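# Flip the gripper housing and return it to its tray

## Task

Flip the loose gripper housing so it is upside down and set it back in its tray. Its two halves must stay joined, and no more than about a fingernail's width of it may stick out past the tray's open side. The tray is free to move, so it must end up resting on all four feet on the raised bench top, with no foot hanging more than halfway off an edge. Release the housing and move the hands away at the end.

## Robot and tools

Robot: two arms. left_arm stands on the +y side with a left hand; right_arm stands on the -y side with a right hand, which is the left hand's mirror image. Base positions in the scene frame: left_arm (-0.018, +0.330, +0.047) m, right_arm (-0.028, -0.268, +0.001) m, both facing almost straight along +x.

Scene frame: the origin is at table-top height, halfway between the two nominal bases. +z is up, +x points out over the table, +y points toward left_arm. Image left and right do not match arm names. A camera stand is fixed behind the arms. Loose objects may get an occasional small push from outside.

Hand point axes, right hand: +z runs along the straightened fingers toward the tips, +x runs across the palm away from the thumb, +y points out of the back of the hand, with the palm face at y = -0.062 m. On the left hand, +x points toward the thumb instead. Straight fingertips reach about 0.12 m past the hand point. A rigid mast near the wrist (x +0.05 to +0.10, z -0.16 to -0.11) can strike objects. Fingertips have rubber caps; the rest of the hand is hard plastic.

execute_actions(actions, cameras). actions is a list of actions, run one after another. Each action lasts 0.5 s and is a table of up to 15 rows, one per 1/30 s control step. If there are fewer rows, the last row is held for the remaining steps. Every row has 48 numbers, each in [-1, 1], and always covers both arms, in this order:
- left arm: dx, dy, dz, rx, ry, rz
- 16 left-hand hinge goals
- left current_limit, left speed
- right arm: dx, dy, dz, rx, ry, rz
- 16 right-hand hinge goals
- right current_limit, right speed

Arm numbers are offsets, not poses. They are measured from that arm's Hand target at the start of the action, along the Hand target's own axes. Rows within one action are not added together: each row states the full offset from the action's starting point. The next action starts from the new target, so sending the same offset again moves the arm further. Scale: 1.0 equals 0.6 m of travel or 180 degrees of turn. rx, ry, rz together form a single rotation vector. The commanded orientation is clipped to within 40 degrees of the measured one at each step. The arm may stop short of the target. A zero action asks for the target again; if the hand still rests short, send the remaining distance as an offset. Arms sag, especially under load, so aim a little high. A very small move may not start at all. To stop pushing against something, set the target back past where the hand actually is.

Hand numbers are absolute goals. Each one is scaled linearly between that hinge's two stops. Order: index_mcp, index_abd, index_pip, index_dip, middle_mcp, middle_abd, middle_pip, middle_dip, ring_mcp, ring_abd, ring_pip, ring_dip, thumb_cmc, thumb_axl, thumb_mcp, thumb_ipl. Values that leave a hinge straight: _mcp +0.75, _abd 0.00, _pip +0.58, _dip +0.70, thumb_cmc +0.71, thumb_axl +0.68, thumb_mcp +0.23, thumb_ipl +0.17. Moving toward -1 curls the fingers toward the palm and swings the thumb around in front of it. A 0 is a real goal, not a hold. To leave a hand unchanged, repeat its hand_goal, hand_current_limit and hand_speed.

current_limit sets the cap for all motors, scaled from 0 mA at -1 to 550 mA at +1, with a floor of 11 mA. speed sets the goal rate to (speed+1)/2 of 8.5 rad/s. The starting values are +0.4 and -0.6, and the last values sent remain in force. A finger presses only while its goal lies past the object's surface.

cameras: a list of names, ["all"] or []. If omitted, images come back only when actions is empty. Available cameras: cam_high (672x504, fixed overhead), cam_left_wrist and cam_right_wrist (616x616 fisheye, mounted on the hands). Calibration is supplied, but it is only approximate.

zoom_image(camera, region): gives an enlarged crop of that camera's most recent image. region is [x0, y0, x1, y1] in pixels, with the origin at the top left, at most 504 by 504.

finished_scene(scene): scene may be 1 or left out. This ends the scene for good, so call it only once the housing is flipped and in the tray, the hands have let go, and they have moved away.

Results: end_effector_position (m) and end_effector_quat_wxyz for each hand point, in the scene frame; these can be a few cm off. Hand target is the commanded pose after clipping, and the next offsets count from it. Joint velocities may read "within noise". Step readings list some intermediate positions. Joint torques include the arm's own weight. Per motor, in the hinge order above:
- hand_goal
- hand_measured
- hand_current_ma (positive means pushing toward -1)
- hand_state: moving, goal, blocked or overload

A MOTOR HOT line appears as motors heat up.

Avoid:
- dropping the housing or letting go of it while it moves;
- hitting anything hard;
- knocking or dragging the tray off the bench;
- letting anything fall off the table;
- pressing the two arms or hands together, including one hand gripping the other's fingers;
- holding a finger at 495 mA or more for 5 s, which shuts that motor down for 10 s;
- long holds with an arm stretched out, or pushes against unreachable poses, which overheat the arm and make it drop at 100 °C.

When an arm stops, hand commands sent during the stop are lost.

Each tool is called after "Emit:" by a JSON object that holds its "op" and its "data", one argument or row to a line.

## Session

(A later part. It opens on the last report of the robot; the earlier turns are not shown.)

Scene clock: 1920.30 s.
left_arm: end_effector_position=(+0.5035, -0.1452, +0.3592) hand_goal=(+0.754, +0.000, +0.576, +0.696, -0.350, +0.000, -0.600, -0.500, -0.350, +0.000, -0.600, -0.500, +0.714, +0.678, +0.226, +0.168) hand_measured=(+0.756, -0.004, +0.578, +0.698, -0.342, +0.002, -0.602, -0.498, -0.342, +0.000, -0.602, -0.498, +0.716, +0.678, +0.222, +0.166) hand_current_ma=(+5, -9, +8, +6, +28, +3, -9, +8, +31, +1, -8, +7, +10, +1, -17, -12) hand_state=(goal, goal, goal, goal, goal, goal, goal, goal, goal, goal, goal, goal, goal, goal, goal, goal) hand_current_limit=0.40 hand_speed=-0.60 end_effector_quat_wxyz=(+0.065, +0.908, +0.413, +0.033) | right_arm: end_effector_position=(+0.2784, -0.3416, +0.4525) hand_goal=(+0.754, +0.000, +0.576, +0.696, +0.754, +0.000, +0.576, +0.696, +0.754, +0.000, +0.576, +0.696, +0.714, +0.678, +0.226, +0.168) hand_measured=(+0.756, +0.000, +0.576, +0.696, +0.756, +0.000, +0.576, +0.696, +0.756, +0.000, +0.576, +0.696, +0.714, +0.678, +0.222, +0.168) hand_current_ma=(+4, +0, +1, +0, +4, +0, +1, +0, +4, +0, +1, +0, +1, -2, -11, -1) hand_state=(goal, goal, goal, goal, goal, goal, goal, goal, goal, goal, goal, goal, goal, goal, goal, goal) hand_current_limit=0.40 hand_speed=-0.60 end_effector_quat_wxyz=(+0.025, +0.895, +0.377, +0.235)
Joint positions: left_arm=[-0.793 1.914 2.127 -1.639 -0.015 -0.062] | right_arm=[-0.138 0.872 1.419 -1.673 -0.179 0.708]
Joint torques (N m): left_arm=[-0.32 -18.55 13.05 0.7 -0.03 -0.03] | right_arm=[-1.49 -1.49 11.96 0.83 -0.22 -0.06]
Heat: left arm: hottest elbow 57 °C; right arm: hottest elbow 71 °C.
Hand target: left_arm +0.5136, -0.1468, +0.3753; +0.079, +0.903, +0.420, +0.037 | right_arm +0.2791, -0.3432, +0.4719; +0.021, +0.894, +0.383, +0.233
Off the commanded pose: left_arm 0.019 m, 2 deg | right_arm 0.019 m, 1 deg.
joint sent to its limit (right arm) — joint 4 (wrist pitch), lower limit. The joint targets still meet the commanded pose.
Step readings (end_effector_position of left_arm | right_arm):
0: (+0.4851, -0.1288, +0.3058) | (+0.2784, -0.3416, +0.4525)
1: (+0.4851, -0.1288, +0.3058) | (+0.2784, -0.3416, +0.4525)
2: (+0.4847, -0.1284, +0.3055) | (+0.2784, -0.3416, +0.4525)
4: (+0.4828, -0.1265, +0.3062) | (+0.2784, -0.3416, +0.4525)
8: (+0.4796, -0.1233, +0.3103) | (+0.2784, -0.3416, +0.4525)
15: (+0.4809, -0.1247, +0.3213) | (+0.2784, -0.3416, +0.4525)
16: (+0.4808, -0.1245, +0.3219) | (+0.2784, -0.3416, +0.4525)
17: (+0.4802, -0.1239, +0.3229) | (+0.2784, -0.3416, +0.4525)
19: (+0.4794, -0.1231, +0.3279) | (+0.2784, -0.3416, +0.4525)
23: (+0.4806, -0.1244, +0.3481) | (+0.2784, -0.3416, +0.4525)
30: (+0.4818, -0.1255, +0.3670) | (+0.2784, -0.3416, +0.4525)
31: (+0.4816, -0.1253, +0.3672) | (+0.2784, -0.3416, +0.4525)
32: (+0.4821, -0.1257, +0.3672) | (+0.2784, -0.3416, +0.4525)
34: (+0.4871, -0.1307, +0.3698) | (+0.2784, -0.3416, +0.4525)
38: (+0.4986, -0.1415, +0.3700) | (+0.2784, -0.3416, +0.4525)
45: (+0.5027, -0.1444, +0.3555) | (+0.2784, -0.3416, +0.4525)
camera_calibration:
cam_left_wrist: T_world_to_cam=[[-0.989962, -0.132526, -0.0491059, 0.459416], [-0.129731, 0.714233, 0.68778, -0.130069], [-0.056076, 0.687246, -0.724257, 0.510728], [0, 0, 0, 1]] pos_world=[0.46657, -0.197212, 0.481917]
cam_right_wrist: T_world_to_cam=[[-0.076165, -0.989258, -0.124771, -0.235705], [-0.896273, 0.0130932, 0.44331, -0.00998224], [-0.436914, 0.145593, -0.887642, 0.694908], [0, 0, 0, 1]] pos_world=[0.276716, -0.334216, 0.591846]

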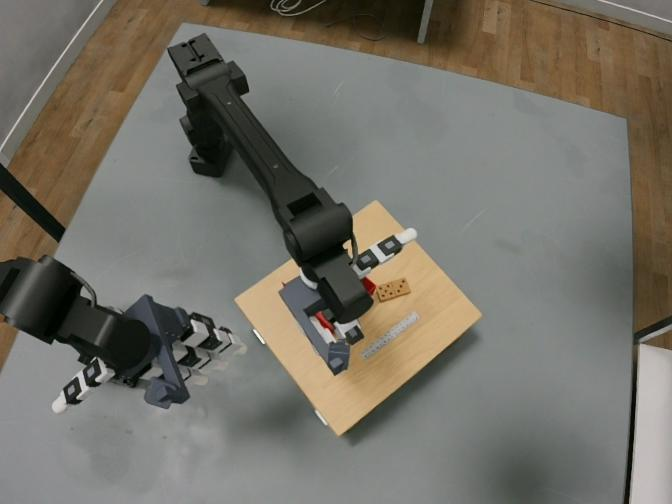

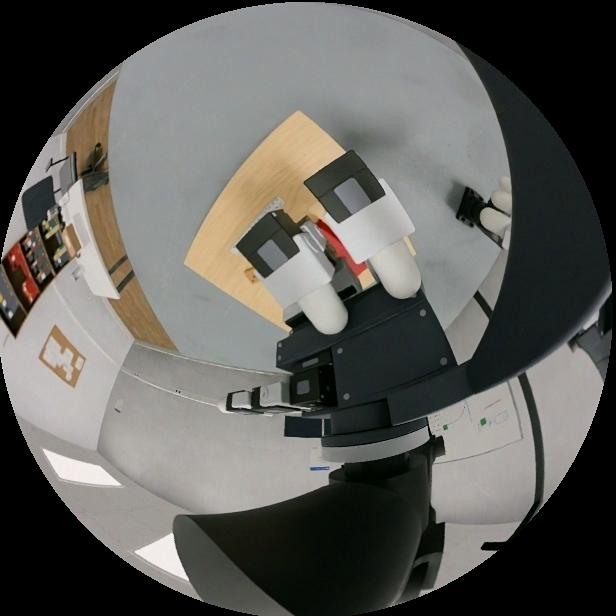

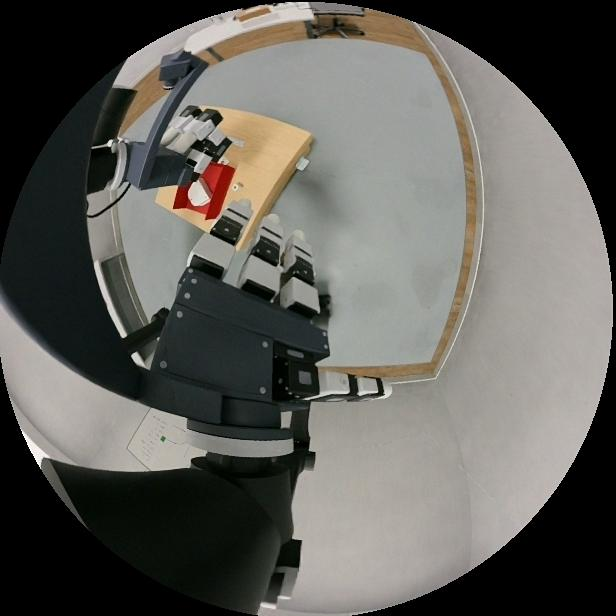

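Emit:
{"op": "execute_actions", "data": {
  "actions": [
    [[0,0.0087,-0.0492,0,0,0,0.754,0,0.576,0.696,-0.35,0,-0.6,-0.5,-0.35,0,-0.6,-0.5,0.714,0.678,0.226,0.168,0.4,-0.6,0,0,0,0,0,0,0.754,0,0.576,0.696,0.754,0,0.576,0.696,0.754,0,0.576,0.696,0.714,0.678,0.226,0.168,0.4,-0.6]],
    [[0,0.0164,0.0029,0,0,0,0.754,0,0.576,0.696,0.4,0,0.2,0.2,0.4,0,0.2,0.2,0.714,0.678,0.226,0.168,0.4,-0.6,0,0,0,0,0,0,0.754,0,0.576,0.696,0.754,0,0.576,0.696,0.754,0,0.576,0.696,0.714,0.678,0.226,0.168,0.4,-0.6]],
    [[0,0,0,0,0,0,0.754,0,0.576,0.696,0.754,0,0.576,0.696,0.754,0,0.576,0.696,0.714,0.678,0.226,0.168,0.4,-0.6,0,0,0,0,0,0,0.754,0,0.576,0.696,0.754,0,0.576,0.696,0.754,0,0.576,0.696,0.714,0.678,0.226,0.168,0.4,-0.6]],
    [[0,0,0,0,0,0,0.754,0,0.576,0.696,0.754,0,0.576,0.696,0.754,0,0.576,0.696,0.714,0.678,0.226,0.168,0.4,-0.6,0,0,0,0,0,0,0.754,0,0.576,0.696,0.754,0,0.576,0.696,0.754,0,0.576,0.696,0.714,0.678,0.226,0.168,0.4,-0.6]]
  ],
  "cameras": ["all"]
}}

Emit:
{"op": "zoom_image", "data": {
  "camera": "cam_left_wrist",
  "region": [200, 130, 420, 350]
}}

Emit:
{"op": "zoom_image", "data": {
  "camera": "cam_right_wrist",
  "region": [130, 110, 280, 260]
}}

Scene clock: 1938.77 s.
left_arm: end_effector_position=(+0.5105, -0.1513, +0.3931) hand_goal=(+0.754, +0.000, +0.576, +0.696, +0.754, +0.000, +0.576, +0.696, +0.754, +0.000, +0.576, +0.696, +0.714, +0.678, +0.226, +0.168) hand_measured=(+0.756, -0.004, +0.578, +0.698, +0.752, +0.002, +0.572, +0.694, +0.752, +0.000, +0.574, +0.694, +0.716, +0.678, +0.222, +0.166) hand_current_ma=(+5, -9, +8, +6, -6, +3, -10, -10, -6, +1, -9, -8, +10, +1, -17, -12) hand_state=(goal, goal, goal, goal, goal, goal, goal, goal, goal, goal, goal, goal, goal, goal, goal, goal) hand_current_limit=0.40 hand_speed=-0.60 end_effector_quat_wxyz=(+0.088, +0.906, +0.413, +0.042) | right_arm: end_effector_position=(+0.2784, -0.3416, +0.4525) hand_goal=(+0.754, +0.000, +0.576, +0.696, +0.754, +0.000, +0.576, +0.696, +0.754, +0.000, +0.576, +0.696, +0.714, +0.678, +0.226, +0.168) hand_measured=(+0.756, +0.000, +0.576, +0.696, +0.756, +0.000, +0.576, +0.696, +0.756, +0.000, +0.576, +0.696, +0.714, +0.678, +0.222, +0.168) hand_current_ma=(+4, +0, +1, +0, +4, +0, +1, +0, +4, +0, +1, +0, +1, -2, -11, -1) hand_state=(goal, goal, goal, goal, goal, goal, goal, goal, goal, goal, goal, goal, goal, goal, goal, goal) hand_current_limit=0.40 hand_speed=-0.60 end_effector_quat_wxyz=(+0.025, +0.895, +0.377, +0.235)
Joint positions: left_arm=[-0.792 1.932 2.23 -1.673 -0.015 -0.063] | right_arm=[-0.138 0.872 1.419 -1.673 -0.179 0.708]
Joint torques (N m): left_arm=[-0.73 -18.43 12.9 0.44 -0.11 -0.04] | right_arm=[-1.14 -1.61 11.92 0.79 -0.22 -0.08]
Heat: left arm: hottest elbow 62 °C; right arm: hottest elbow 71 °C.
Hand target: left_arm +0.5213, -0.1532, +0.4054; +0.079, +0.903, +0.420, +0.037 | right_arm +0.2791, -0.3432, +0.4719; +0.021, +0.894, +0.383, +0.233
Off the commanded pose: left_arm 0.017 m, 1 deg | right_arm 0.019 m, 1 deg.
joint sent to its limit (left arm) — joint 4 (wrist pitch), lower limit. The joint targets are off in orientation, not in position.
joint sent to its limit (right arm) — joint 4 (wrist pitch), lower limit. The joint targets still meet the commanded pose.
Step readings (end_effector_position of left_arm | right_arm):
0: (+0.5035, -0.1452, +0.3592) | (+0.2784, -0.3416, +0.4525)
1: (+0.5034, -0.1451, +0.3594) | (+0.2784, -0.3416, +0.4525)
2: (+0.5032, -0.1449, +0.3607) | (+0.2784, -0.3416, +0.4525)
4: (+0.5028, -0.1445, +0.3647) | (+0.2784, -0.3416, +0.4525)
8: (+0.5041, -0.1457, +0.3790) | (+0.2784, -0.3416, +0.4525)
15: (+0.5051, -0.1468, +0.3870) | (+0.2784, -0.3416, +0.4525)
16: (+0.5050, -0.1467, +0.3869) | (+0.2784, -0.3416, +0.4525)
17: (+0.5051, -0.1467, +0.3876) | (+0.2784, -0.3416, +0.4525)
19: (+0.5060, -0.1477, +0.3901) | (+0.2784, -0.3416, +0.4525)
23: (+0.5084, -0.1500, +0.3959) | (+0.2784, -0.3416, +0.4525)
30: (+0.5098, -0.1506, +0.3965) | (+0.2784, -0.3416, +0.4525)
31: (+0.5099, -0.1508, +0.3960) | (+0.2784, -0.3416, +0.4525)
32: (+0.5100, -0.1509, +0.3955) | (+0.2784, -0.3416, +0.4525)
34: (+0.5103, -0.1511, +0.3944) | (+0.2784, -0.3416, +0.4525)
38: (+0.5106, -0.1514, +0.3931) | (+0.2784, -0.3416, +0.4525)
45: (+0.5105, -0.1513, +0.3931) | (+0.2784, -0.3416, +0.4525)
46: (+0.5105, -0.1513, +0.3931) | (+0.2784, -0.3416, +0.4525)
47: (+0.5105, -0.1513, +0.3931) | (+0.2784, -0.3416, +0.4525)
49: (+0.5105, -0.1513, +0.3931) | (+0.2784, -0.3416, +0.4525)
53: (+0.5105, -0.1514, +0.3931) | (+0.2784, -0.3416, +0.4525)
60: (+0.5105, -0.1513, +0.3931) | (+0.2784, -0.3416, +0.4525)
camera_calibration:
cam_left_wrist: T_world_to_cam=[[-0.987495, -0.135989, -0.0797565, 0.477448], [-0.154676, 0.7379, 0.656947, -0.119677], [-0.0304852, 0.661068, -0.749706, 0.532912], [0, 0, 0, 1]] pos_world=[0.469213, -0.199054, 0.516228]
cam_right_wrist: T_world_to_cam=[[-0.076165, -0.989258, -0.124771, -0.235705], [-0.896273, 0.0130932, 0.44331, -0.00998224], [-0.436914, 0.145593, -0.887642, 0.694908], [0, 0, 0, 1]] pos_world=[0.276716, -0.334216, 0.591846]

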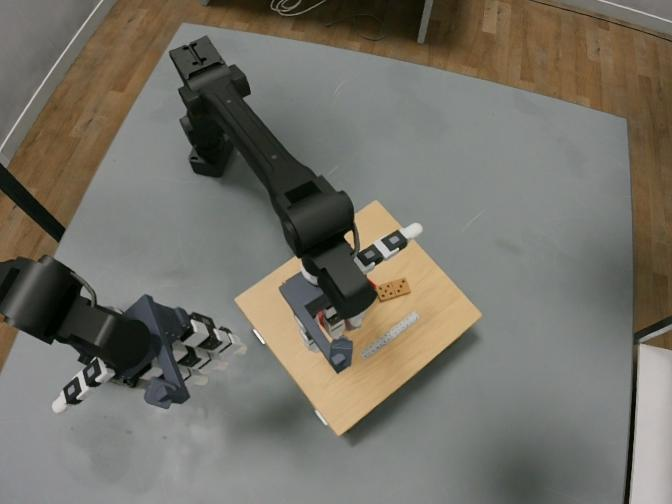

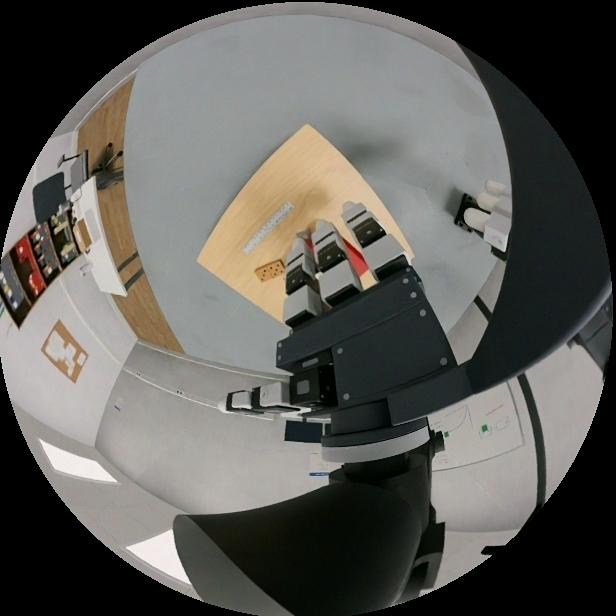

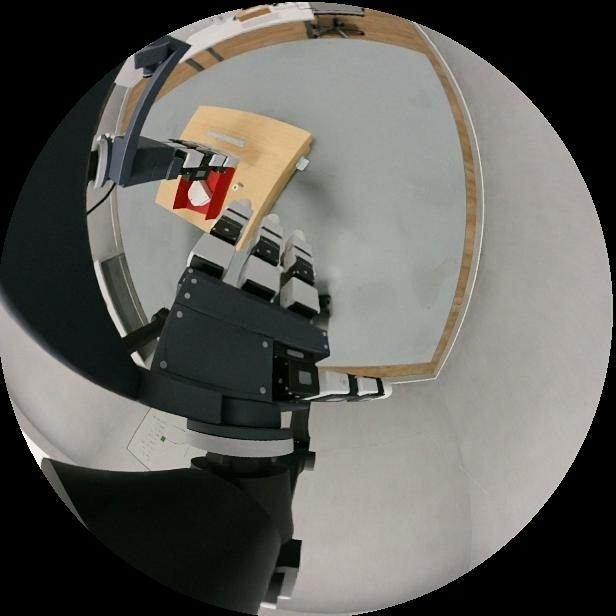

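Scaled by 2.291 from the camera's 616x616 image, which has a finer 880x880 frame.

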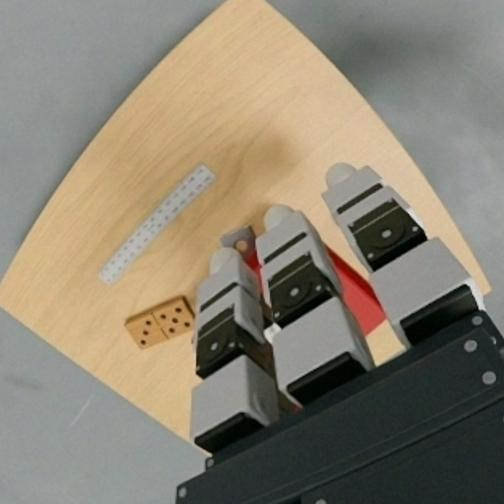

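Scaled by 3.360 from the camera's 616x616 image, which has a finer 880x880 frame.

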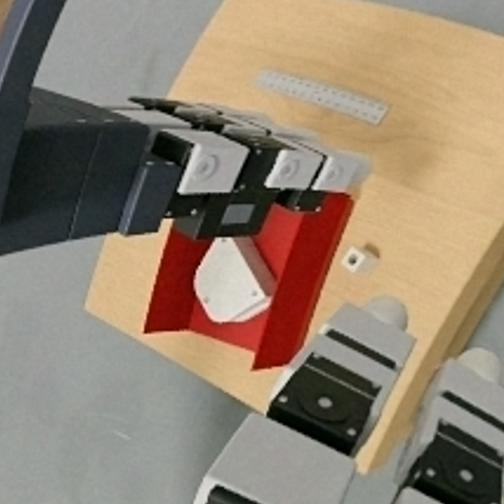

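Emit:
{"op": "execute_actions", "data": {
  "actions": [
    [[0.05,0,0,0,0,0,0.754,0,0.576,0.696,0.754,0,0.576,0.696,0.754,0,0.576,0.696,0.714,0.678,0.226,0.168,0.4,-0.6,0,0,0,0,0,0,0.754,0,0.576,0.696,0.754,0,0.576,0.696,0.754,0,0.576,0.696,0.714,0.678,0.226,0.168,0.4,-0.6]],
    [[0.05,0,0,0,0,0,0.754,0,0.576,0.696,0.754,0,0.576,0.696,0.754,0,0.576,0.696,0.714,0.678,0.226,0.168,0.4,-0.6,0,0,0,0,0,0,0.754,0,0.576,0.696,0.754,0,0.576,0.696,0.754,0,0.576,0.696,0.714,0.678,0.226,0.168,0.4,-0.6]],
    [[0,-0.0101,0.0573,0,0,0,0.754,0,0.576,0.696,0.754,0,0.576,0.696,0.754,0,0.576,0.696,0.714,0.678,0.226,0.168,0.4,-0.6,0,0,0,0,0,0,0.754,0,0.576,0.696,0.754,0,0.576,0.696,0.754,0,0.576,0.696,0.714,0.678,0.226,0.168,0.4,-0.6]]
  ],
  "cameras": ["cam_left_wrist","cam_right_wrist"]
}}

Emit:
{"op": "zoom_image", "data": {
  "camera": "cam_left_wrist",
  "region": [220, 150, 400, 330]
}}

Emit:
{"op": "zoom_image", "data": {
  "camera": "cam_right_wrist",
  "region": [130, 110, 280, 260]
}}

Scene clock: 1961.67 s.
left_arm: end_effector_position=(+0.5558, -0.1013, +0.3809) hand_goal=(+0.754, +0.000, +0.576, +0.696, +0.754, +0.000, +0.576, +0.696, +0.754, +0.000, +0.576, +0.696, +0.714, +0.678, +0.226, +0.168) hand_measured=(+0.756, -0.002, +0.578, +0.698, +0.752, +0.002, +0.572, +0.694, +0.752, +0.000, +0.574, +0.694, +0.716, +0.678, +0.222, +0.166) hand_current_ma=(+5, -7, +8, +6, -6, +3, -10, -10, -6, +1, -9, -8, +10, +1, -17, -12) hand_state=(goal, goal, goal, goal, goal, goal, goal, goal, goal, goal, goal, goal, goal, goal, goal, goal) hand_current_limit=0.40 hand_speed=-0.60 end_effector_quat_wxyz=(+0.081, +0.900, +0.427, +0.038) | right_arm: end_effector_position=(+0.2784, -0.3416, +0.4525) hand_goal=(+0.754, +0.000, +0.576, +0.696, +0.754, +0.000, +0.576, +0.696, +0.754, +0.000, +0.576, +0.696, +0.714, +0.678, +0.226, +0.168) hand_measured=(+0.756, +0.000, +0.576, +0.696, +0.756, +0.000, +0.576, +0.696, +0.756, +0.000, +0.576, +0.696, +0.714, +0.678, +0.222, +0.168) hand_current_ma=(+4, +0, +1, +0, +4, +0, +1, +0, +4, +0, +1, +0, +1, -2, -11, -1) hand_state=(goal, goal, goal, goal, goal, goal, goal, goal, goal, goal, goal, goal, goal, goal, goal, goal) hand_current_limit=0.40 hand_speed=-0.60 end_effector_quat_wxyz=(+0.025, +0.895, +0.377, +0.235)
Joint positions: left_arm=[-0.685 1.939 2.213 -1.665 0.002 0.01] | right_arm=[-0.138 0.872 1.419 -1.673 -0.179 0.708]
Joint torques (N m): left_arm=[-1.85 -18.49 8.77 1.21 0.04 0.21] | right_arm=[-1.38 -1.32 11.97 0.9 -0.22 -0.09]
Heat: left arm: hottest elbow 66 °C; right arm: hottest elbow 71 °C.
Hand target: left_arm +0.5599, -0.1075, +0.3703; +0.079, +0.903, +0.420, +0.037 | right_arm +0.2791, -0.3432, +0.4719; +0.021, +0.894, +0.383, +0.233
Off the commanded pose: left_arm 0.013 m, 1 deg | right_arm 0.019 m, 1 deg.
joint sent to its limit (right arm) — joint 4 (wrist pitch), lower limit. The joint targets still meet the commanded pose.
Step readings (end_effector_position of left_arm | right_arm):
0: (+0.5105, -0.1514, +0.3931) | (+0.2784, -0.3416, +0.4525)
1: (+0.5107, -0.1511, +0.3931) | (+0.2784, -0.3416, +0.4525)
2: (+0.5113, -0.1505, +0.3930) | (+0.2784, -0.3416, +0.4525)
4: (+0.5139, -0.1477, +0.3929) | (+0.2784, -0.3416, +0.4525)
8: (+0.5260, -0.1342, +0.3929) | (+0.2784, -0.3416, +0.4525)
15: (+0.5386, -0.1193, +0.3930) | (+0.2784, -0.3416, +0.4525)
16: (+0.5385, -0.1195, +0.3930) | (+0.2784, -0.3416, +0.4525)
17: (+0.5386, -0.1195, +0.3930) | (+0.2784, -0.3416, +0.4525)
19: (+0.5398, -0.1184, +0.3929) | (+0.2784, -0.3416, +0.4525)
23: (+0.5449, -0.1126, +0.3929) | (+0.2784, -0.3416, +0.4525)
30: (+0.5544, -0.1006, +0.3930) | (+0.2784, -0.3416, +0.4525)
31: (+0.5550, -0.0998, +0.3930) | (+0.2784, -0.3416, +0.4525)
32: (+0.5550, -0.0999, +0.3930) | (+0.2784, -0.3416, +0.4525)
34: (+0.5549, -0.1000, +0.3930) | (+0.2784, -0.3416, +0.4525)
38: (+0.5551, -0.1005, +0.3902) | (+0.2784, -0.3416, +0.4525)
45: (+0.5555, -0.1010, +0.3820) | (+0.2784, -0.3416, +0.4525)
camera_calibration:
cam_left_wrist: T_world_to_cam=[[-0.983663, -0.166988, -0.0672468, 0.518004], [-0.168953, 0.727405, 0.665084, -0.137775], [-0.0621455, 0.66558, -0.743735, 0.507791], [0, 0, 0, 1]] pos_world=[0.517821, -0.151257, 0.504128]
cam_right_wrist: T_world_to_cam=[[-0.076165, -0.989258, -0.124771, -0.235705], [-0.896273, 0.0130932, 0.44331, -0.00998224], [-0.436914, 0.145593, -0.887642, 0.694908], [0, 0, 0, 1]] pos_world=[0.276716, -0.334216, 0.591846]
Images, in order (width x height): cam_left_wrist 616x616, cam_right_wrist 616x616.

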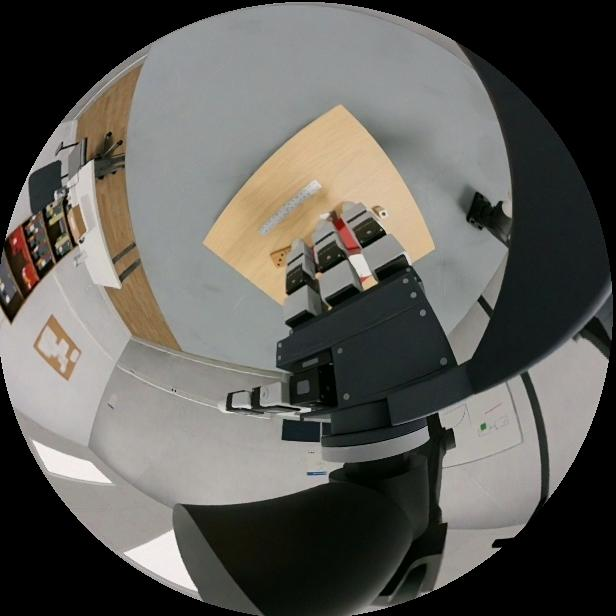

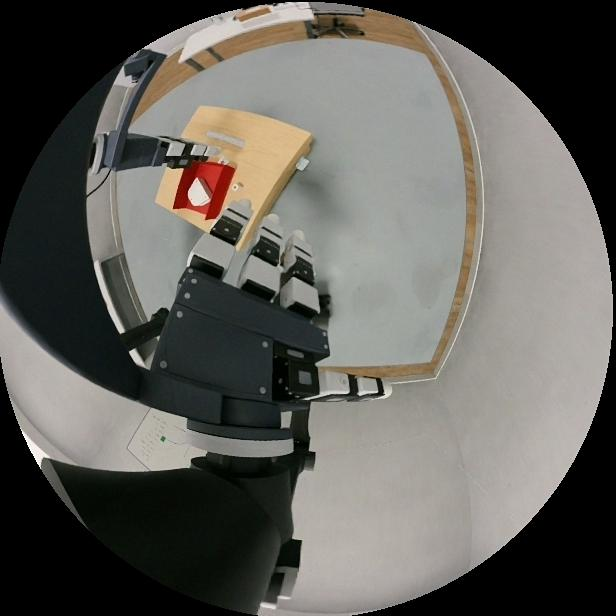

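Scaled by 2.800 from the camera's 616x616 image, which has a finer 880x880 frame.

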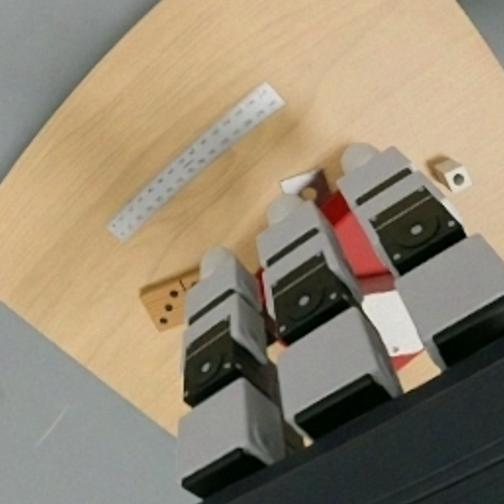

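Scaled by 3.360 from the camera's 616x616 image, which has a finer 880x880 frame.

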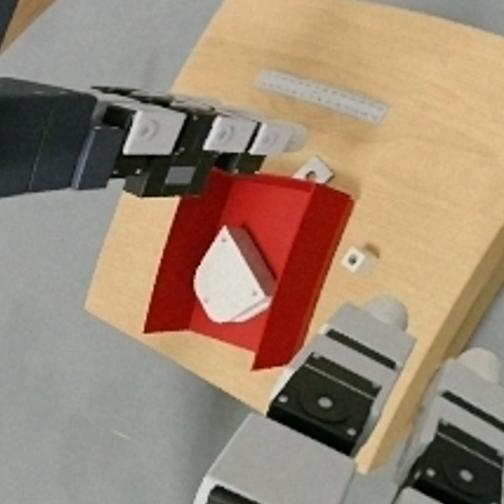

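Emit:
{"op": "execute_actions", "data": {
  "actions": [
    [[-0.047,0,0,0,0,0,0.754,0,0.576,0.696,0.754,0,0.576,0.696,0.754,0,0.576,0.696,0.714,0.678,0.226,0.168,0.4,-0.6,0,0,0,0,0,0,0.754,0,0.576,0.696,0.754,0,0.576,0.696,0.754,0,0.576,0.696,0.714,0.678,0.226,0.168,0.4,-0.6]],
    [[0,-0.0101,0.0573,0,0,0,0.754,0,0.576,0.696,0.754,0,0.576,0.696,0.754,0,0.576,0.696,0.714,0.678,0.226,0.168,0.4,-0.6,0,0,0,0,0,0,0.754,0,0.576,0.696,0.754,0,0.576,0.696,0.754,0,0.576,0.696,0.714,0.678,0.226,0.168,0.4,-0.6]]
  ],
  "cameras": ["all"]
}}

Emit:
{"op": "zoom_image", "data": {
  "camera": "cam_left_wrist",
  "region": [220, 150, 400, 330]
}}

Emit:
{"op": "zoom_image", "data": {
  "camera": "cam_right_wrist",
  "region": [130, 110, 280, 260]
}}

Emit:
{"op": "zoom_image", "data": {
  "camera": "cam_high",
  "region": [280, 240, 400, 360]
}}

Scene clock: 1975.53 s.
left_arm: end_effector_position=(+0.5371, -0.1298, +0.3290) hand_goal=(+0.754, +0.000, +0.576, +0.696, +0.754, +0.000, +0.576, +0.696, +0.754, +0.000, +0.576, +0.696, +0.714, +0.678, +0.226, +0.168) hand_measured=(+0.756, -0.002, +0.578, +0.698, +0.752, +0.002, +0.572, +0.694, +0.752, +0.000, +0.574, +0.694, +0.716, +0.678, +0.222, +0.166) hand_current_ma=(+5, -7, +8, +6, -5, +3, -10, -10, -6, +1, -9, -8, +10, +1, -17, -12) hand_state=(goal, goal, goal, goal, goal, goal, goal, goal, goal, goal, goal, goal, goal, goal, goal, goal) hand_current_limit=0.40 hand_speed=-0.60 end_effector_quat_wxyz=(+0.070, +0.908, +0.411, +0.032) | right_arm: end_effector_position=(+0.2784, -0.3416, +0.4525) hand_goal=(+0.754, +0.000, +0.576, +0.696, +0.754, +0.000, +0.576, +0.696, +0.754, +0.000, +0.576, +0.696, +0.714, +0.678, +0.226, +0.168) hand_measured=(+0.756, +0.000, +0.576, +0.696, +0.756, +0.000, +0.576, +0.696, +0.756, +0.000, +0.576, +0.696, +0.714, +0.678, +0.222, +0.168) hand_current_ma=(+4, +0, +1, +0, +4, +0, +1, +0, +4, +0, +1, +0, +1, -2, -11, -1) hand_state=(goal, goal, goal, goal, goal, goal, goal, goal, goal, goal, goal, goal, goal, goal, goal, goal) hand_current_limit=0.40 hand_speed=-0.60 end_effector_quat_wxyz=(+0.025, +0.895, +0.377, +0.235)
Joint positions: left_arm=[-0.734 1.936 2.077 -1.558 -0.002 -0.003] | right_arm=[-0.138 0.872 1.419 -1.673 -0.179 0.708]
Joint torques (N m): left_arm=[-0.97 -20.78 9.52 1.14 -0.12 -0.17] | right_arm=[-1.49 -1.38 12 0.79 -0.21 -0.07]
Heat: left arm: hottest elbow 62 °C; right arm: hottest elbow 71 °C.
Hand target: left_arm +0.5418, -0.1290, +0.3354; +0.079, +0.903, +0.420, +0.037 | right_arm +0.2791, -0.3432, +0.4719; +0.021, +0.894, +0.383, +0.233
Off the commanded pose: left_arm 0.008 m, 2 deg | right_arm 0.019 m, 1 deg.
joint sent to its limit (right arm) — joint 4 (wrist pitch), lower limit. The joint targets still meet the commanded pose.
Step readings (end_effector_position of left_arm | right_arm):
0: (+0.5558, -0.1013, +0.3809) | (+0.2784, -0.3416, +0.4525)
1: (+0.5558, -0.1013, +0.3809) | (+0.2784, -0.3416, +0.4525)
2: (+0.5550, -0.1023, +0.3809) | (+0.2784, -0.3416, +0.4525)
4: (+0.5527, -0.1054, +0.3809) | (+0.2784, -0.3416, +0.4525)
8: (+0.5456, -0.1144, +0.3809) | (+0.2784, -0.3416, +0.4525)
15: (+0.5348, -0.1277, +0.3809) | (+0.2784, -0.3416, +0.4525)
16: (+0.5347, -0.1279, +0.3800) | (+0.2784, -0.3416, +0.4525)
17: (+0.5354, -0.1284, +0.3770) | (+0.2784, -0.3416, +0.4525)
19: (+0.5362, -0.1291, +0.3685) | (+0.2784, -0.3416, +0.4525)
23: (+0.5354, -0.1283, +0.3395) | (+0.2784, -0.3416, +0.4525)
30: (+0.5366, -0.1293, +0.3286) | (+0.2784, -0.3416, +0.4525)
camera_calibration:
cam_left_wrist: T_world_to_cam=[[-0.990158, -0.130206, -0.051315, 0.494437], [-0.130064, 0.720737, 0.680897, -0.112679], [-0.051672, 0.68087, -0.730579, 0.479109], [0, 0, 0, 1]] pos_world=[0.499672, -0.180621, 0.452122]
cam_right_wrist: T_world_to_cam=[[-0.076165, -0.989258, -0.124771, -0.235705], [-0.896273, 0.0130932, 0.44331, -0.00998224], [-0.436914, 0.145593, -0.887642, 0.694908], [0, 0, 0, 1]] pos_world=[0.276716, -0.334216, 0.591846]

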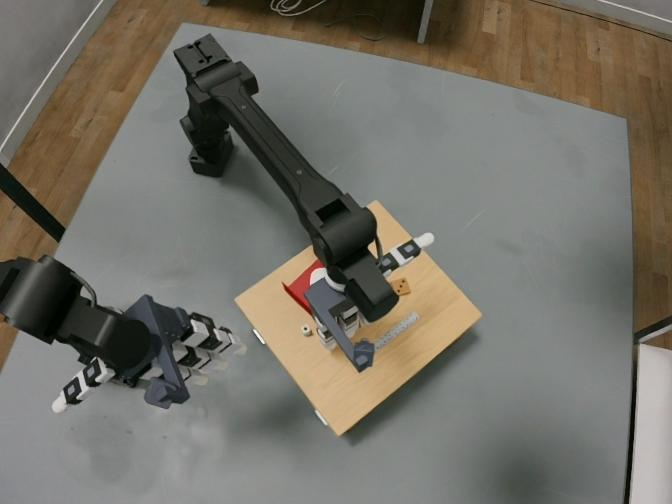

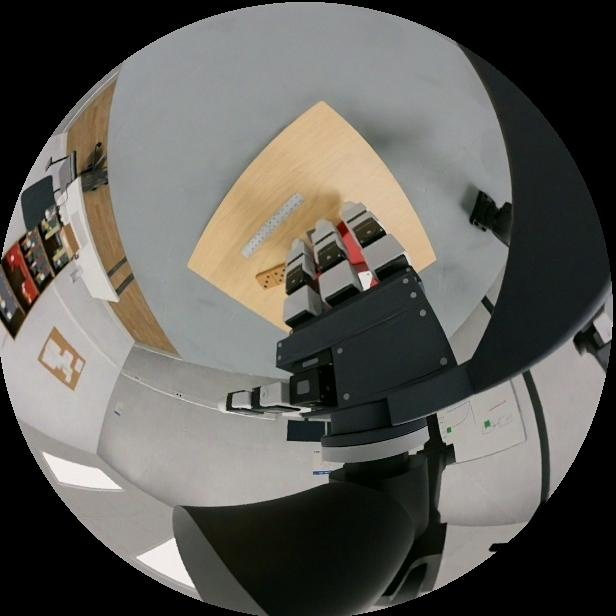

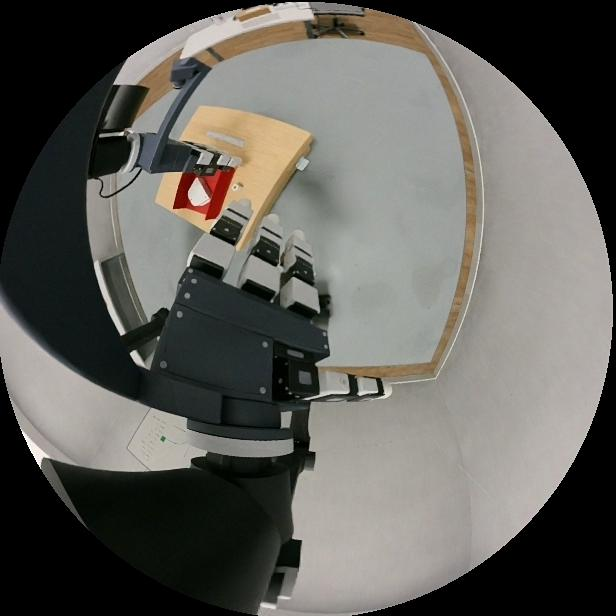

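Scaled by 2.800 from the camera's 616x616 image, which has a finer 880x880 frame.

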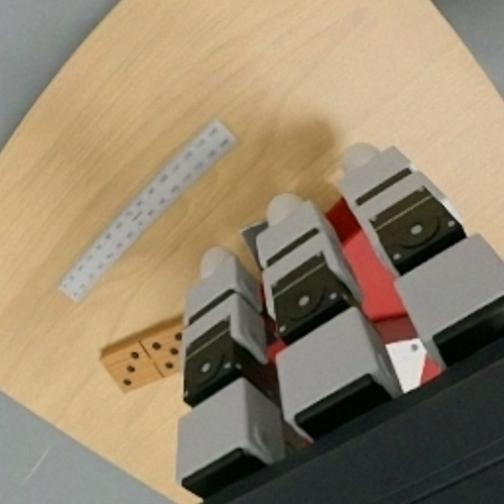

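Scaled by 3.360 from the camera's 616x616 image, which has a finer 880x880 frame.

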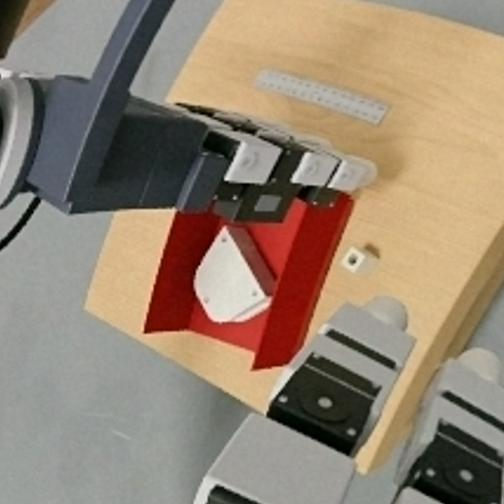

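Scaled by 4.200 from the camera's 672x504 image, which has a finer 960x720 frame.

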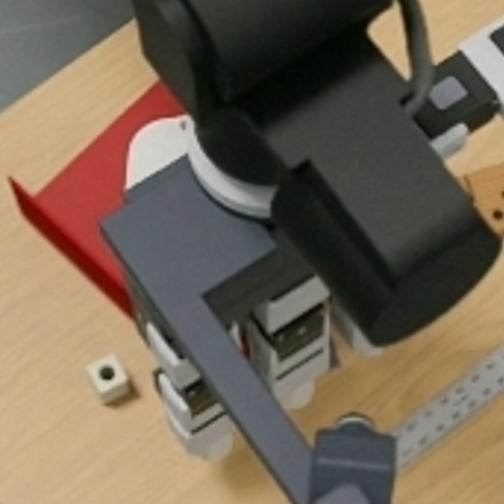

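Emit:
{"op": "execute_actions", "data": {
  "actions": [
    [[0,-0.0058,0.0328,0,0,0,0.754,0,0.576,0.696,0.754,0,0.576,0.696,0.754,0,0.576,0.696,0.714,0.678,0.226,0.168,0.4,-0.6,0,0,0,0,0,0,0.754,0,0.576,0.696,0.754,0,0.576,0.696,0.754,0,0.576,0.696,0.714,0.678,0.226,0.168,0.4,-0.6]],
    [[0,-0.0246,-0.0043,0,0,0,0.754,0,0.576,0.696,0.754,0,0.576,0.696,0.754,0,0.576,0.696,0.714,0.678,0.226,0.168,0.4,-0.6,0,0,0,0,0,0,0.754,0,0.576,0.696,0.754,0,0.576,0.696,0.754,0,0.576,0.696,0.714,0.678,0.226,0.168,0.4,-0.6]],
    [[0,-0.0246,-0.0043,0,0,0,0.754,0,0.576,0.696,0.754,0,0.576,0.696,0.754,0,0.576,0.696,0.714,0.678,0.226,0.168,0.4,-0.6,0,0,0,0,0,0,0.754,0,0.576,0.696,0.754,0,0.576,0.696,0.754,0,0.576,0.696,0.714,0.678,0.226,0.168,0.4,-0.6]]
  ],
  "cameras": ["cam_high","cam_right_wrist"]
}}

Emit:
{"op": "zoom_image", "data": {
  "camera": "cam_right_wrist",
  "region": [130, 110, 280, 260]
}}

Emit:
{"op": "zoom_image", "data": {
  "camera": "cam_high",
  "region": [260, 230, 380, 350]
}}

Scene clock: 1984.20 s.
left_arm: end_effector_position=(+0.5203, -0.1143, +0.3068) hand_goal=(+0.754, +0.000, +0.576, +0.696, +0.754, +0.000, +0.576, +0.696, +0.754, +0.000, +0.576, +0.696, +0.714, +0.678, +0.226, +0.168) hand_measured=(+0.756, -0.002, +0.578, +0.698, +0.730, -0.002, +0.566, +0.694, +0.754, -0.004, +0.574, +0.694, +0.716, +0.678, +0.222, +0.166) hand_current_ma=(+3, -7, +7, +6, -103, -4, -38, -9, -2, -10, -7, -8, +10, +1, -19, -12) hand_state=(goal, goal, goal, goal, blocked, goal, goal, goal, goal, goal, goal, goal, goal, goal, goal, goal) hand_current_limit=0.40 hand_speed=-0.60 end_effector_quat_wxyz=(+0.074, +0.907, +0.413, +0.035) | right_arm: end_effector_position=(+0.2784, -0.3416, +0.4525) hand_goal=(+0.754, +0.000, +0.576, +0.696, +0.754, +0.000, +0.576, +0.696, +0.754, +0.000, +0.576, +0.696, +0.714, +0.678, +0.226, +0.168) hand_measured=(+0.756, +0.000, +0.576, +0.696, +0.756, +0.000, +0.576, +0.696, +0.756, +0.000, +0.576, +0.696, +0.714, +0.678, +0.222, +0.168) hand_current_ma=(+4, +0, +1, +0, +4, +0, +1, +0, +4, +0, +1, +0, +1, -2, -11, -1) hand_state=(goal, goal, goal, goal, goal, goal, goal, goal, goal, goal, goal, goal, goal, goal, goal, goal) hand_current_limit=0.40 hand_speed=-0.60 end_effector_quat_wxyz=(+0.025, +0.895, +0.377, +0.235)
Joint positions: left_arm=[-0.734 1.851 1.89 -1.446 -0.002 -0.007] | right_arm=[-0.138 0.872 1.419 -1.673 -0.179 0.708]
Joint torques (N m): left_arm=[-0.56 -20.89 8.5 0.54 -0.14 -0.1] | right_arm=[-0.85 -1.32 11.92 0.88 -0.21 -0.06]
Heat: left arm: hottest elbow 61 °C; right arm: hottest elbow 71 °C.
Hand target: left_arm +0.5189, -0.1097, +0.3155; +0.079, +0.903, +0.420, +0.037 | right_arm +0.2791, -0.3432, +0.4719; +0.021, +0.894, +0.383, +0.233
Off the commanded pose: left_arm 0.010 m, 1 deg | right_arm 0.019 m, 1 deg.
joint sent to its limit (right arm) — joint 4 (wrist pitch), lower limit. The joint targets still meet the commanded pose.
Step readings (end_effector_position of left_arm | right_arm):
0: (+0.5372, -0.1298, +0.3290) | (+0.2784, -0.3416, +0.4525)
1: (+0.5372, -0.1298, +0.3289) | (+0.2784, -0.3416, +0.4525)
2: (+0.5377, -0.1303, +0.3278) | (+0.2784, -0.3416, +0.4525)
4: (+0.5387, -0.1312, +0.3245) | (+0.2784, -0.3416, +0.4525)
8: (+0.5407, -0.1327, +0.3220) | (+0.2784, -0.3416, +0.4525)
15: (+0.5399, -0.1320, +0.3145) | (+0.2784, -0.3416, +0.4525)
16: (+0.5399, -0.1319, +0.3142) | (+0.2784, -0.3416, +0.4525)
17: (+0.5396, -0.1317, +0.3132) | (+0.2784, -0.3416, +0.4525)
19: (+0.5379, -0.1302, +0.3104) | (+0.2784, -0.3416, +0.4525)
23: (+0.5348, -0.1272, +0.3091) | (+0.2784, -0.3416, +0.4525)
30: (+0.5321, -0.1248, +0.3086) | (+0.2784, -0.3416, +0.4525)
31: (+0.5319, -0.1247, +0.3083) | (+0.2784, -0.3416, +0.4525)
32: (+0.5313, -0.1241, +0.3078) | (+0.2784, -0.3416, +0.4525)
34: (+0.5293, -0.1223, +0.3076) | (+0.2784, -0.3416, +0.4525)
38: (+0.5224, -0.1161, +0.3073) | (+0.2784, -0.3416, +0.4525)
45: (+0.5203, -0.1143, +0.3068) | (+0.2784, -0.3416, +0.4525)
camera_calibration:
cam_right_wrist: T_world_to_cam=[[-0.076165, -0.989258, -0.124771, -0.235705], [-0.896273, 0.0130932, 0.44331, -0.00998224], [-0.436914, 0.145593, -0.887642, 0.694908], [0, 0, 0, 1]] pos_world=[0.276716, -0.334216, 0.591846]
Images, in order (width x height): cam_high 672x504, cam_right_wrist 616x616.

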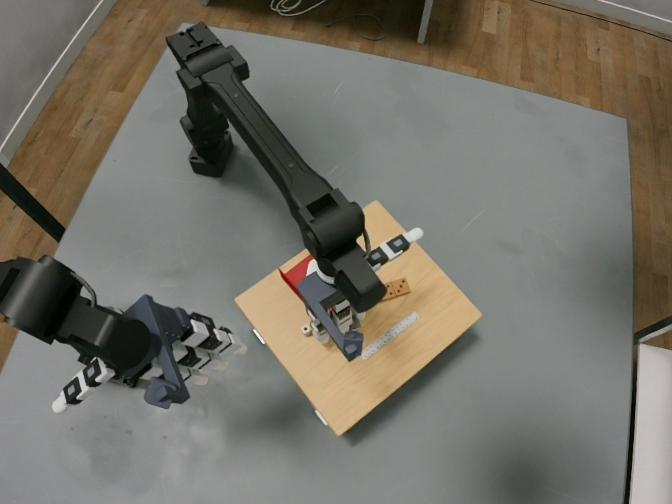

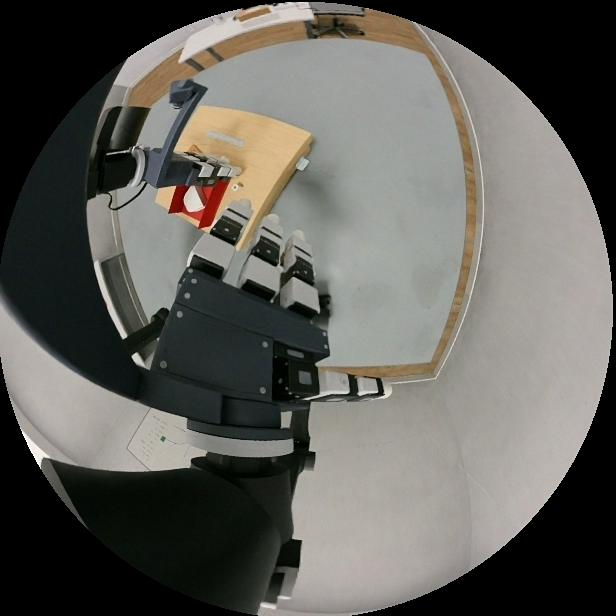

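Scaled by 3.360 from the camera's 616x616 image, which has a finer 880x880 frame.

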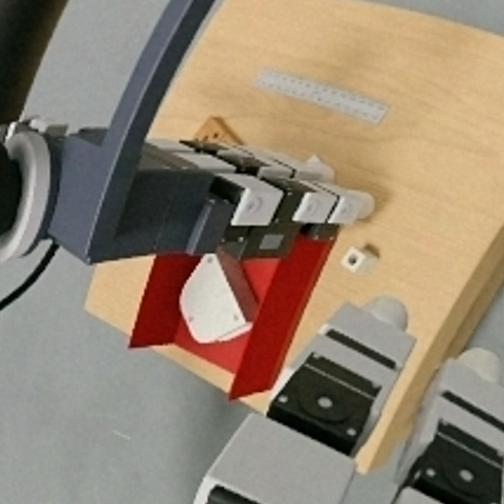

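Scaled by 4.200 from the camera's 672x504 image, which has a finer 960x720 frame.

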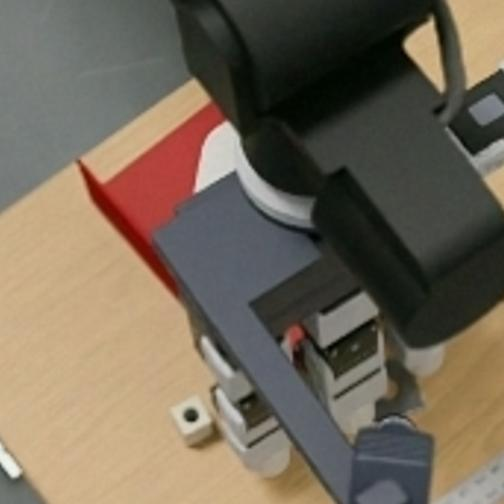

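Emit:
{"op": "zoom_image", "data": {
  "camera": "cam_right_wrist",
  "region": [145, 180, 225, 260]
}}

Scaled by 6.300 from the camera's 616x616 image, which has a finer 880x880 frame.

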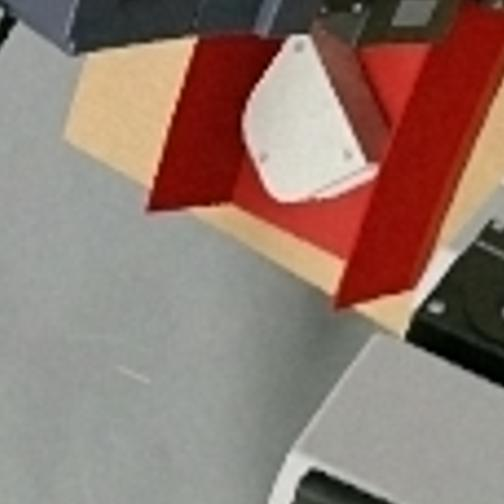

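Emit:
{"op": "execute_actions", "data": {
  "actions": [
    [[0,-0.0164,-0.0029,0,0,0,0.754,0,0.576,0.696,0.754,0,0.576,0.696,0.754,0,0.576,0.696,0.714,0.678,0.226,0.168,0.4,-0.6,0,0,0,0,0,0,0.754,0,0.576,0.696,0.754,0,0.576,0.696,0.754,0,0.576,0.696,0.714,0.678,0.226,0.168,0.4,-0.6]],
    [[0,-0.0164,-0.0029,0,0,0,0.754,0,0.576,0.696,0.754,0,0.576,0.696,0.754,0,0.576,0.696,0.714,0.678,0.226,0.168,0.4,-0.6,0,0,0,0,0,0,0.754,0,0.576,0.696,0.754,0,0.576,0.696,0.754,0,0.576,0.696,0.714,0.678,0.226,0.168,0.4,-0.6]]
  ],
  "cameras": ["cam_high","cam_right_wrist"]
}}

Emit:
{"op": "zoom_image", "data": {
  "camera": "cam_right_wrist",
  "region": [145, 180, 225, 260]
}}

Emit:
{"op": "zoom_image", "data": {
  "camera": "cam_high",
  "region": [240, 210, 360, 330]
}}

Scene clock: 1999.67 s.
left_arm: end_effector_position=(+0.5051, -0.1008, +0.3052) hand_goal=(+0.754, +0.000, +0.576, +0.696, +0.754, +0.000, +0.576, +0.696, +0.754, +0.000, +0.576, +0.696, +0.714, +0.678, +0.226, +0.168) hand_measured=(+0.752, -0.002, +0.578, +0.698, +0.734, -0.002, +0.566, +0.694, +0.754, -0.004, +0.574, +0.694, +0.716, +0.678, +0.222, +0.166) hand_current_ma=(-4, -7, +5, +6, -84, -4, -38, -9, +0, -10, -6, -8, +10, +1, -19, -12) hand_state=(goal, goal, goal, goal, blocked, goal, goal, goal, goal, goal, goal, goal, goal, goal, goal, goal) hand_current_limit=0.40 hand_speed=-0.60 end_effector_quat_wxyz=(+0.073, +0.907, +0.414, +0.034) | right_arm: end_effector_position=(+0.2784, -0.3416, +0.4525) hand_goal=(+0.754, +0.000, +0.576, +0.696, +0.754, +0.000, +0.576, +0.696, +0.754, +0.000, +0.576, +0.696, +0.714, +0.678, +0.226, +0.168) hand_measured=(+0.756, +0.000, +0.576, +0.696, +0.756, +0.000, +0.576, +0.696, +0.756, +0.000, +0.576, +0.696, +0.714, +0.678, +0.222, +0.168) hand_current_ma=(+4, +0, +1, +0, +4, +0, +1, +0, +4, +0, +1, +0, +1, -2, -11, -1) hand_state=(goal, goal, goal, goal, goal, goal, goal, goal, goal, goal, goal, goal, goal, goal, goal, goal) hand_current_limit=0.40 hand_speed=-0.60 end_effector_quat_wxyz=(+0.025, +0.895, +0.377, +0.235)
Joint positions: left_arm=[-0.734 1.794 1.807 -1.422 -0.002 -0.007] | right_arm=[-0.138 0.872 1.419 -1.673 -0.179 0.708]
Joint torques (N m): left_arm=[-1.03 -20.6 8.69 0.55 -0.15 -0.1] | right_arm=[-1.49 -1.61 12.05 0.76 -0.2 -0.06]
Heat: left arm: hottest elbow 57 °C; right arm: hottest elbow 71 °C.
Hand target: left_arm +0.5036, -0.0967, +0.3154; +0.079, +0.903, +0.420, +0.037 | right_arm +0.2791, -0.3432, +0.4719; +0.021, +0.894, +0.383, +0.233
Off the commanded pose: left_arm 0.011 m, 1 deg | right_arm 0.019 m, 1 deg.
joint sent to its limit (right arm) — joint 4 (wrist pitch), lower limit. The joint targets still meet the commanded pose.
Step readings (end_effector_position of left_arm | right_arm):
0: (+0.5203, -0.1143, +0.3068) | (+0.2784, -0.3416, +0.4525)
1: (+0.5202, -0.1142, +0.3064) | (+0.2784, -0.3416, +0.4525)
2: (+0.5199, -0.1140, +0.3062) | (+0.2784, -0.3416, +0.4525)
4: (+0.5186, -0.1127, +0.3063) | (+0.2784, -0.3416, +0.4525)
8: (+0.5141, -0.1088, +0.3062) | (+0.2784, -0.3416, +0.4525)
15: (+0.5128, -0.1077, +0.3060) | (+0.2784, -0.3416, +0.4525)
16: (+0.5127, -0.1075, +0.3056) | (+0.2784, -0.3416, +0.4525)
17: (+0.5124, -0.1073, +0.3055) | (+0.2784, -0.3416, +0.4525)
19: (+0.5111, -0.1061, +0.3055) | (+0.2784, -0.3416, +0.4525)
23: (+0.5064, -0.1020, +0.3056) | (+0.2784, -0.3416, +0.4525)
30: (+0.5052, -0.1009, +0.3056) | (+0.2784, -0.3416, +0.4525)
camera_calibration:
cam_right_wrist: T_world_to_cam=[[-0.076165, -0.989258, -0.124771, -0.235705], [-0.896273, 0.0130932, 0.44331, -0.00998224], [-0.436914, 0.145593, -0.887642, 0.694908], [0, 0, 0, 1]] pos_world=[0.276716, -0.334216, 0.591846]
Images, in order (width x height): cam_high 672x504, cam_right_wrist 616x616.

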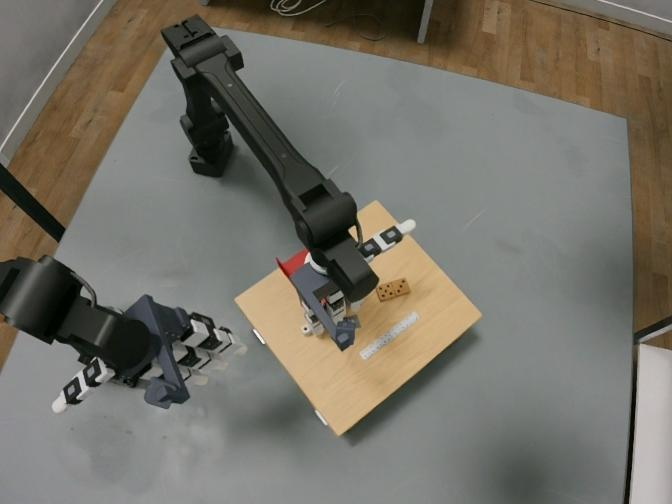

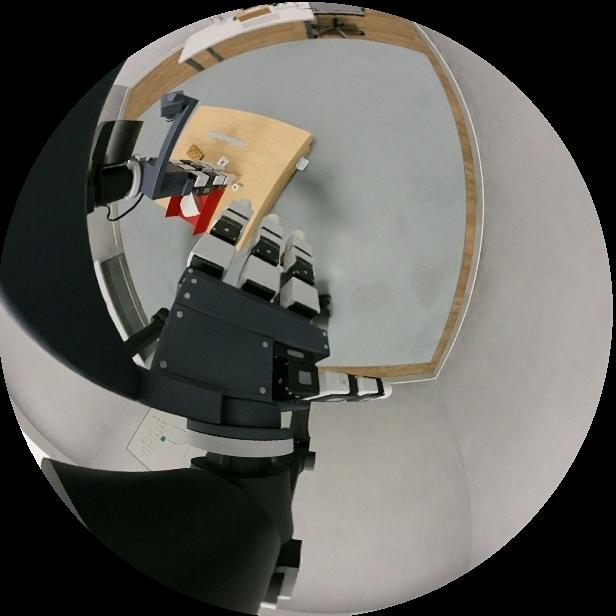

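Scaled by 6.300 from the camera's 616x616 image, which has a finer 880x880 frame.

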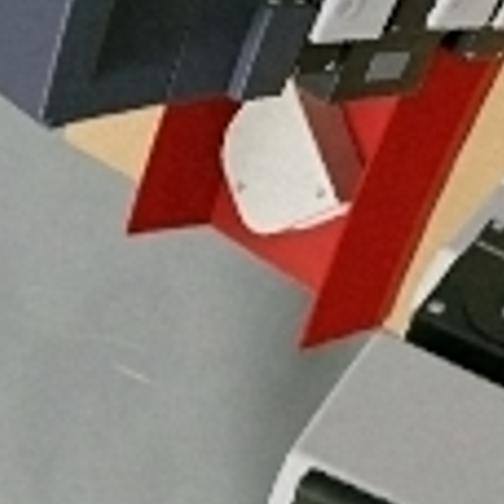

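Scaled by 4.200 from the camera's 672x504 image, which has a finer 960x720 frame.

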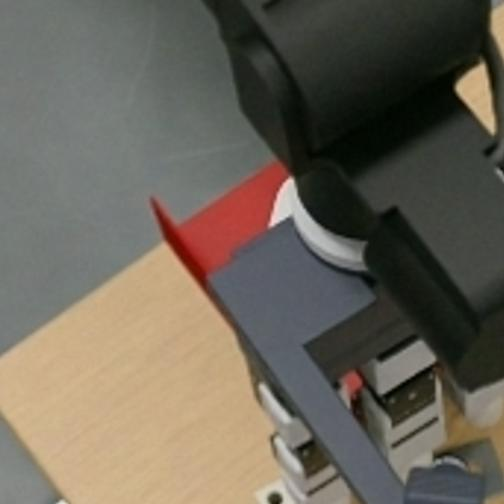

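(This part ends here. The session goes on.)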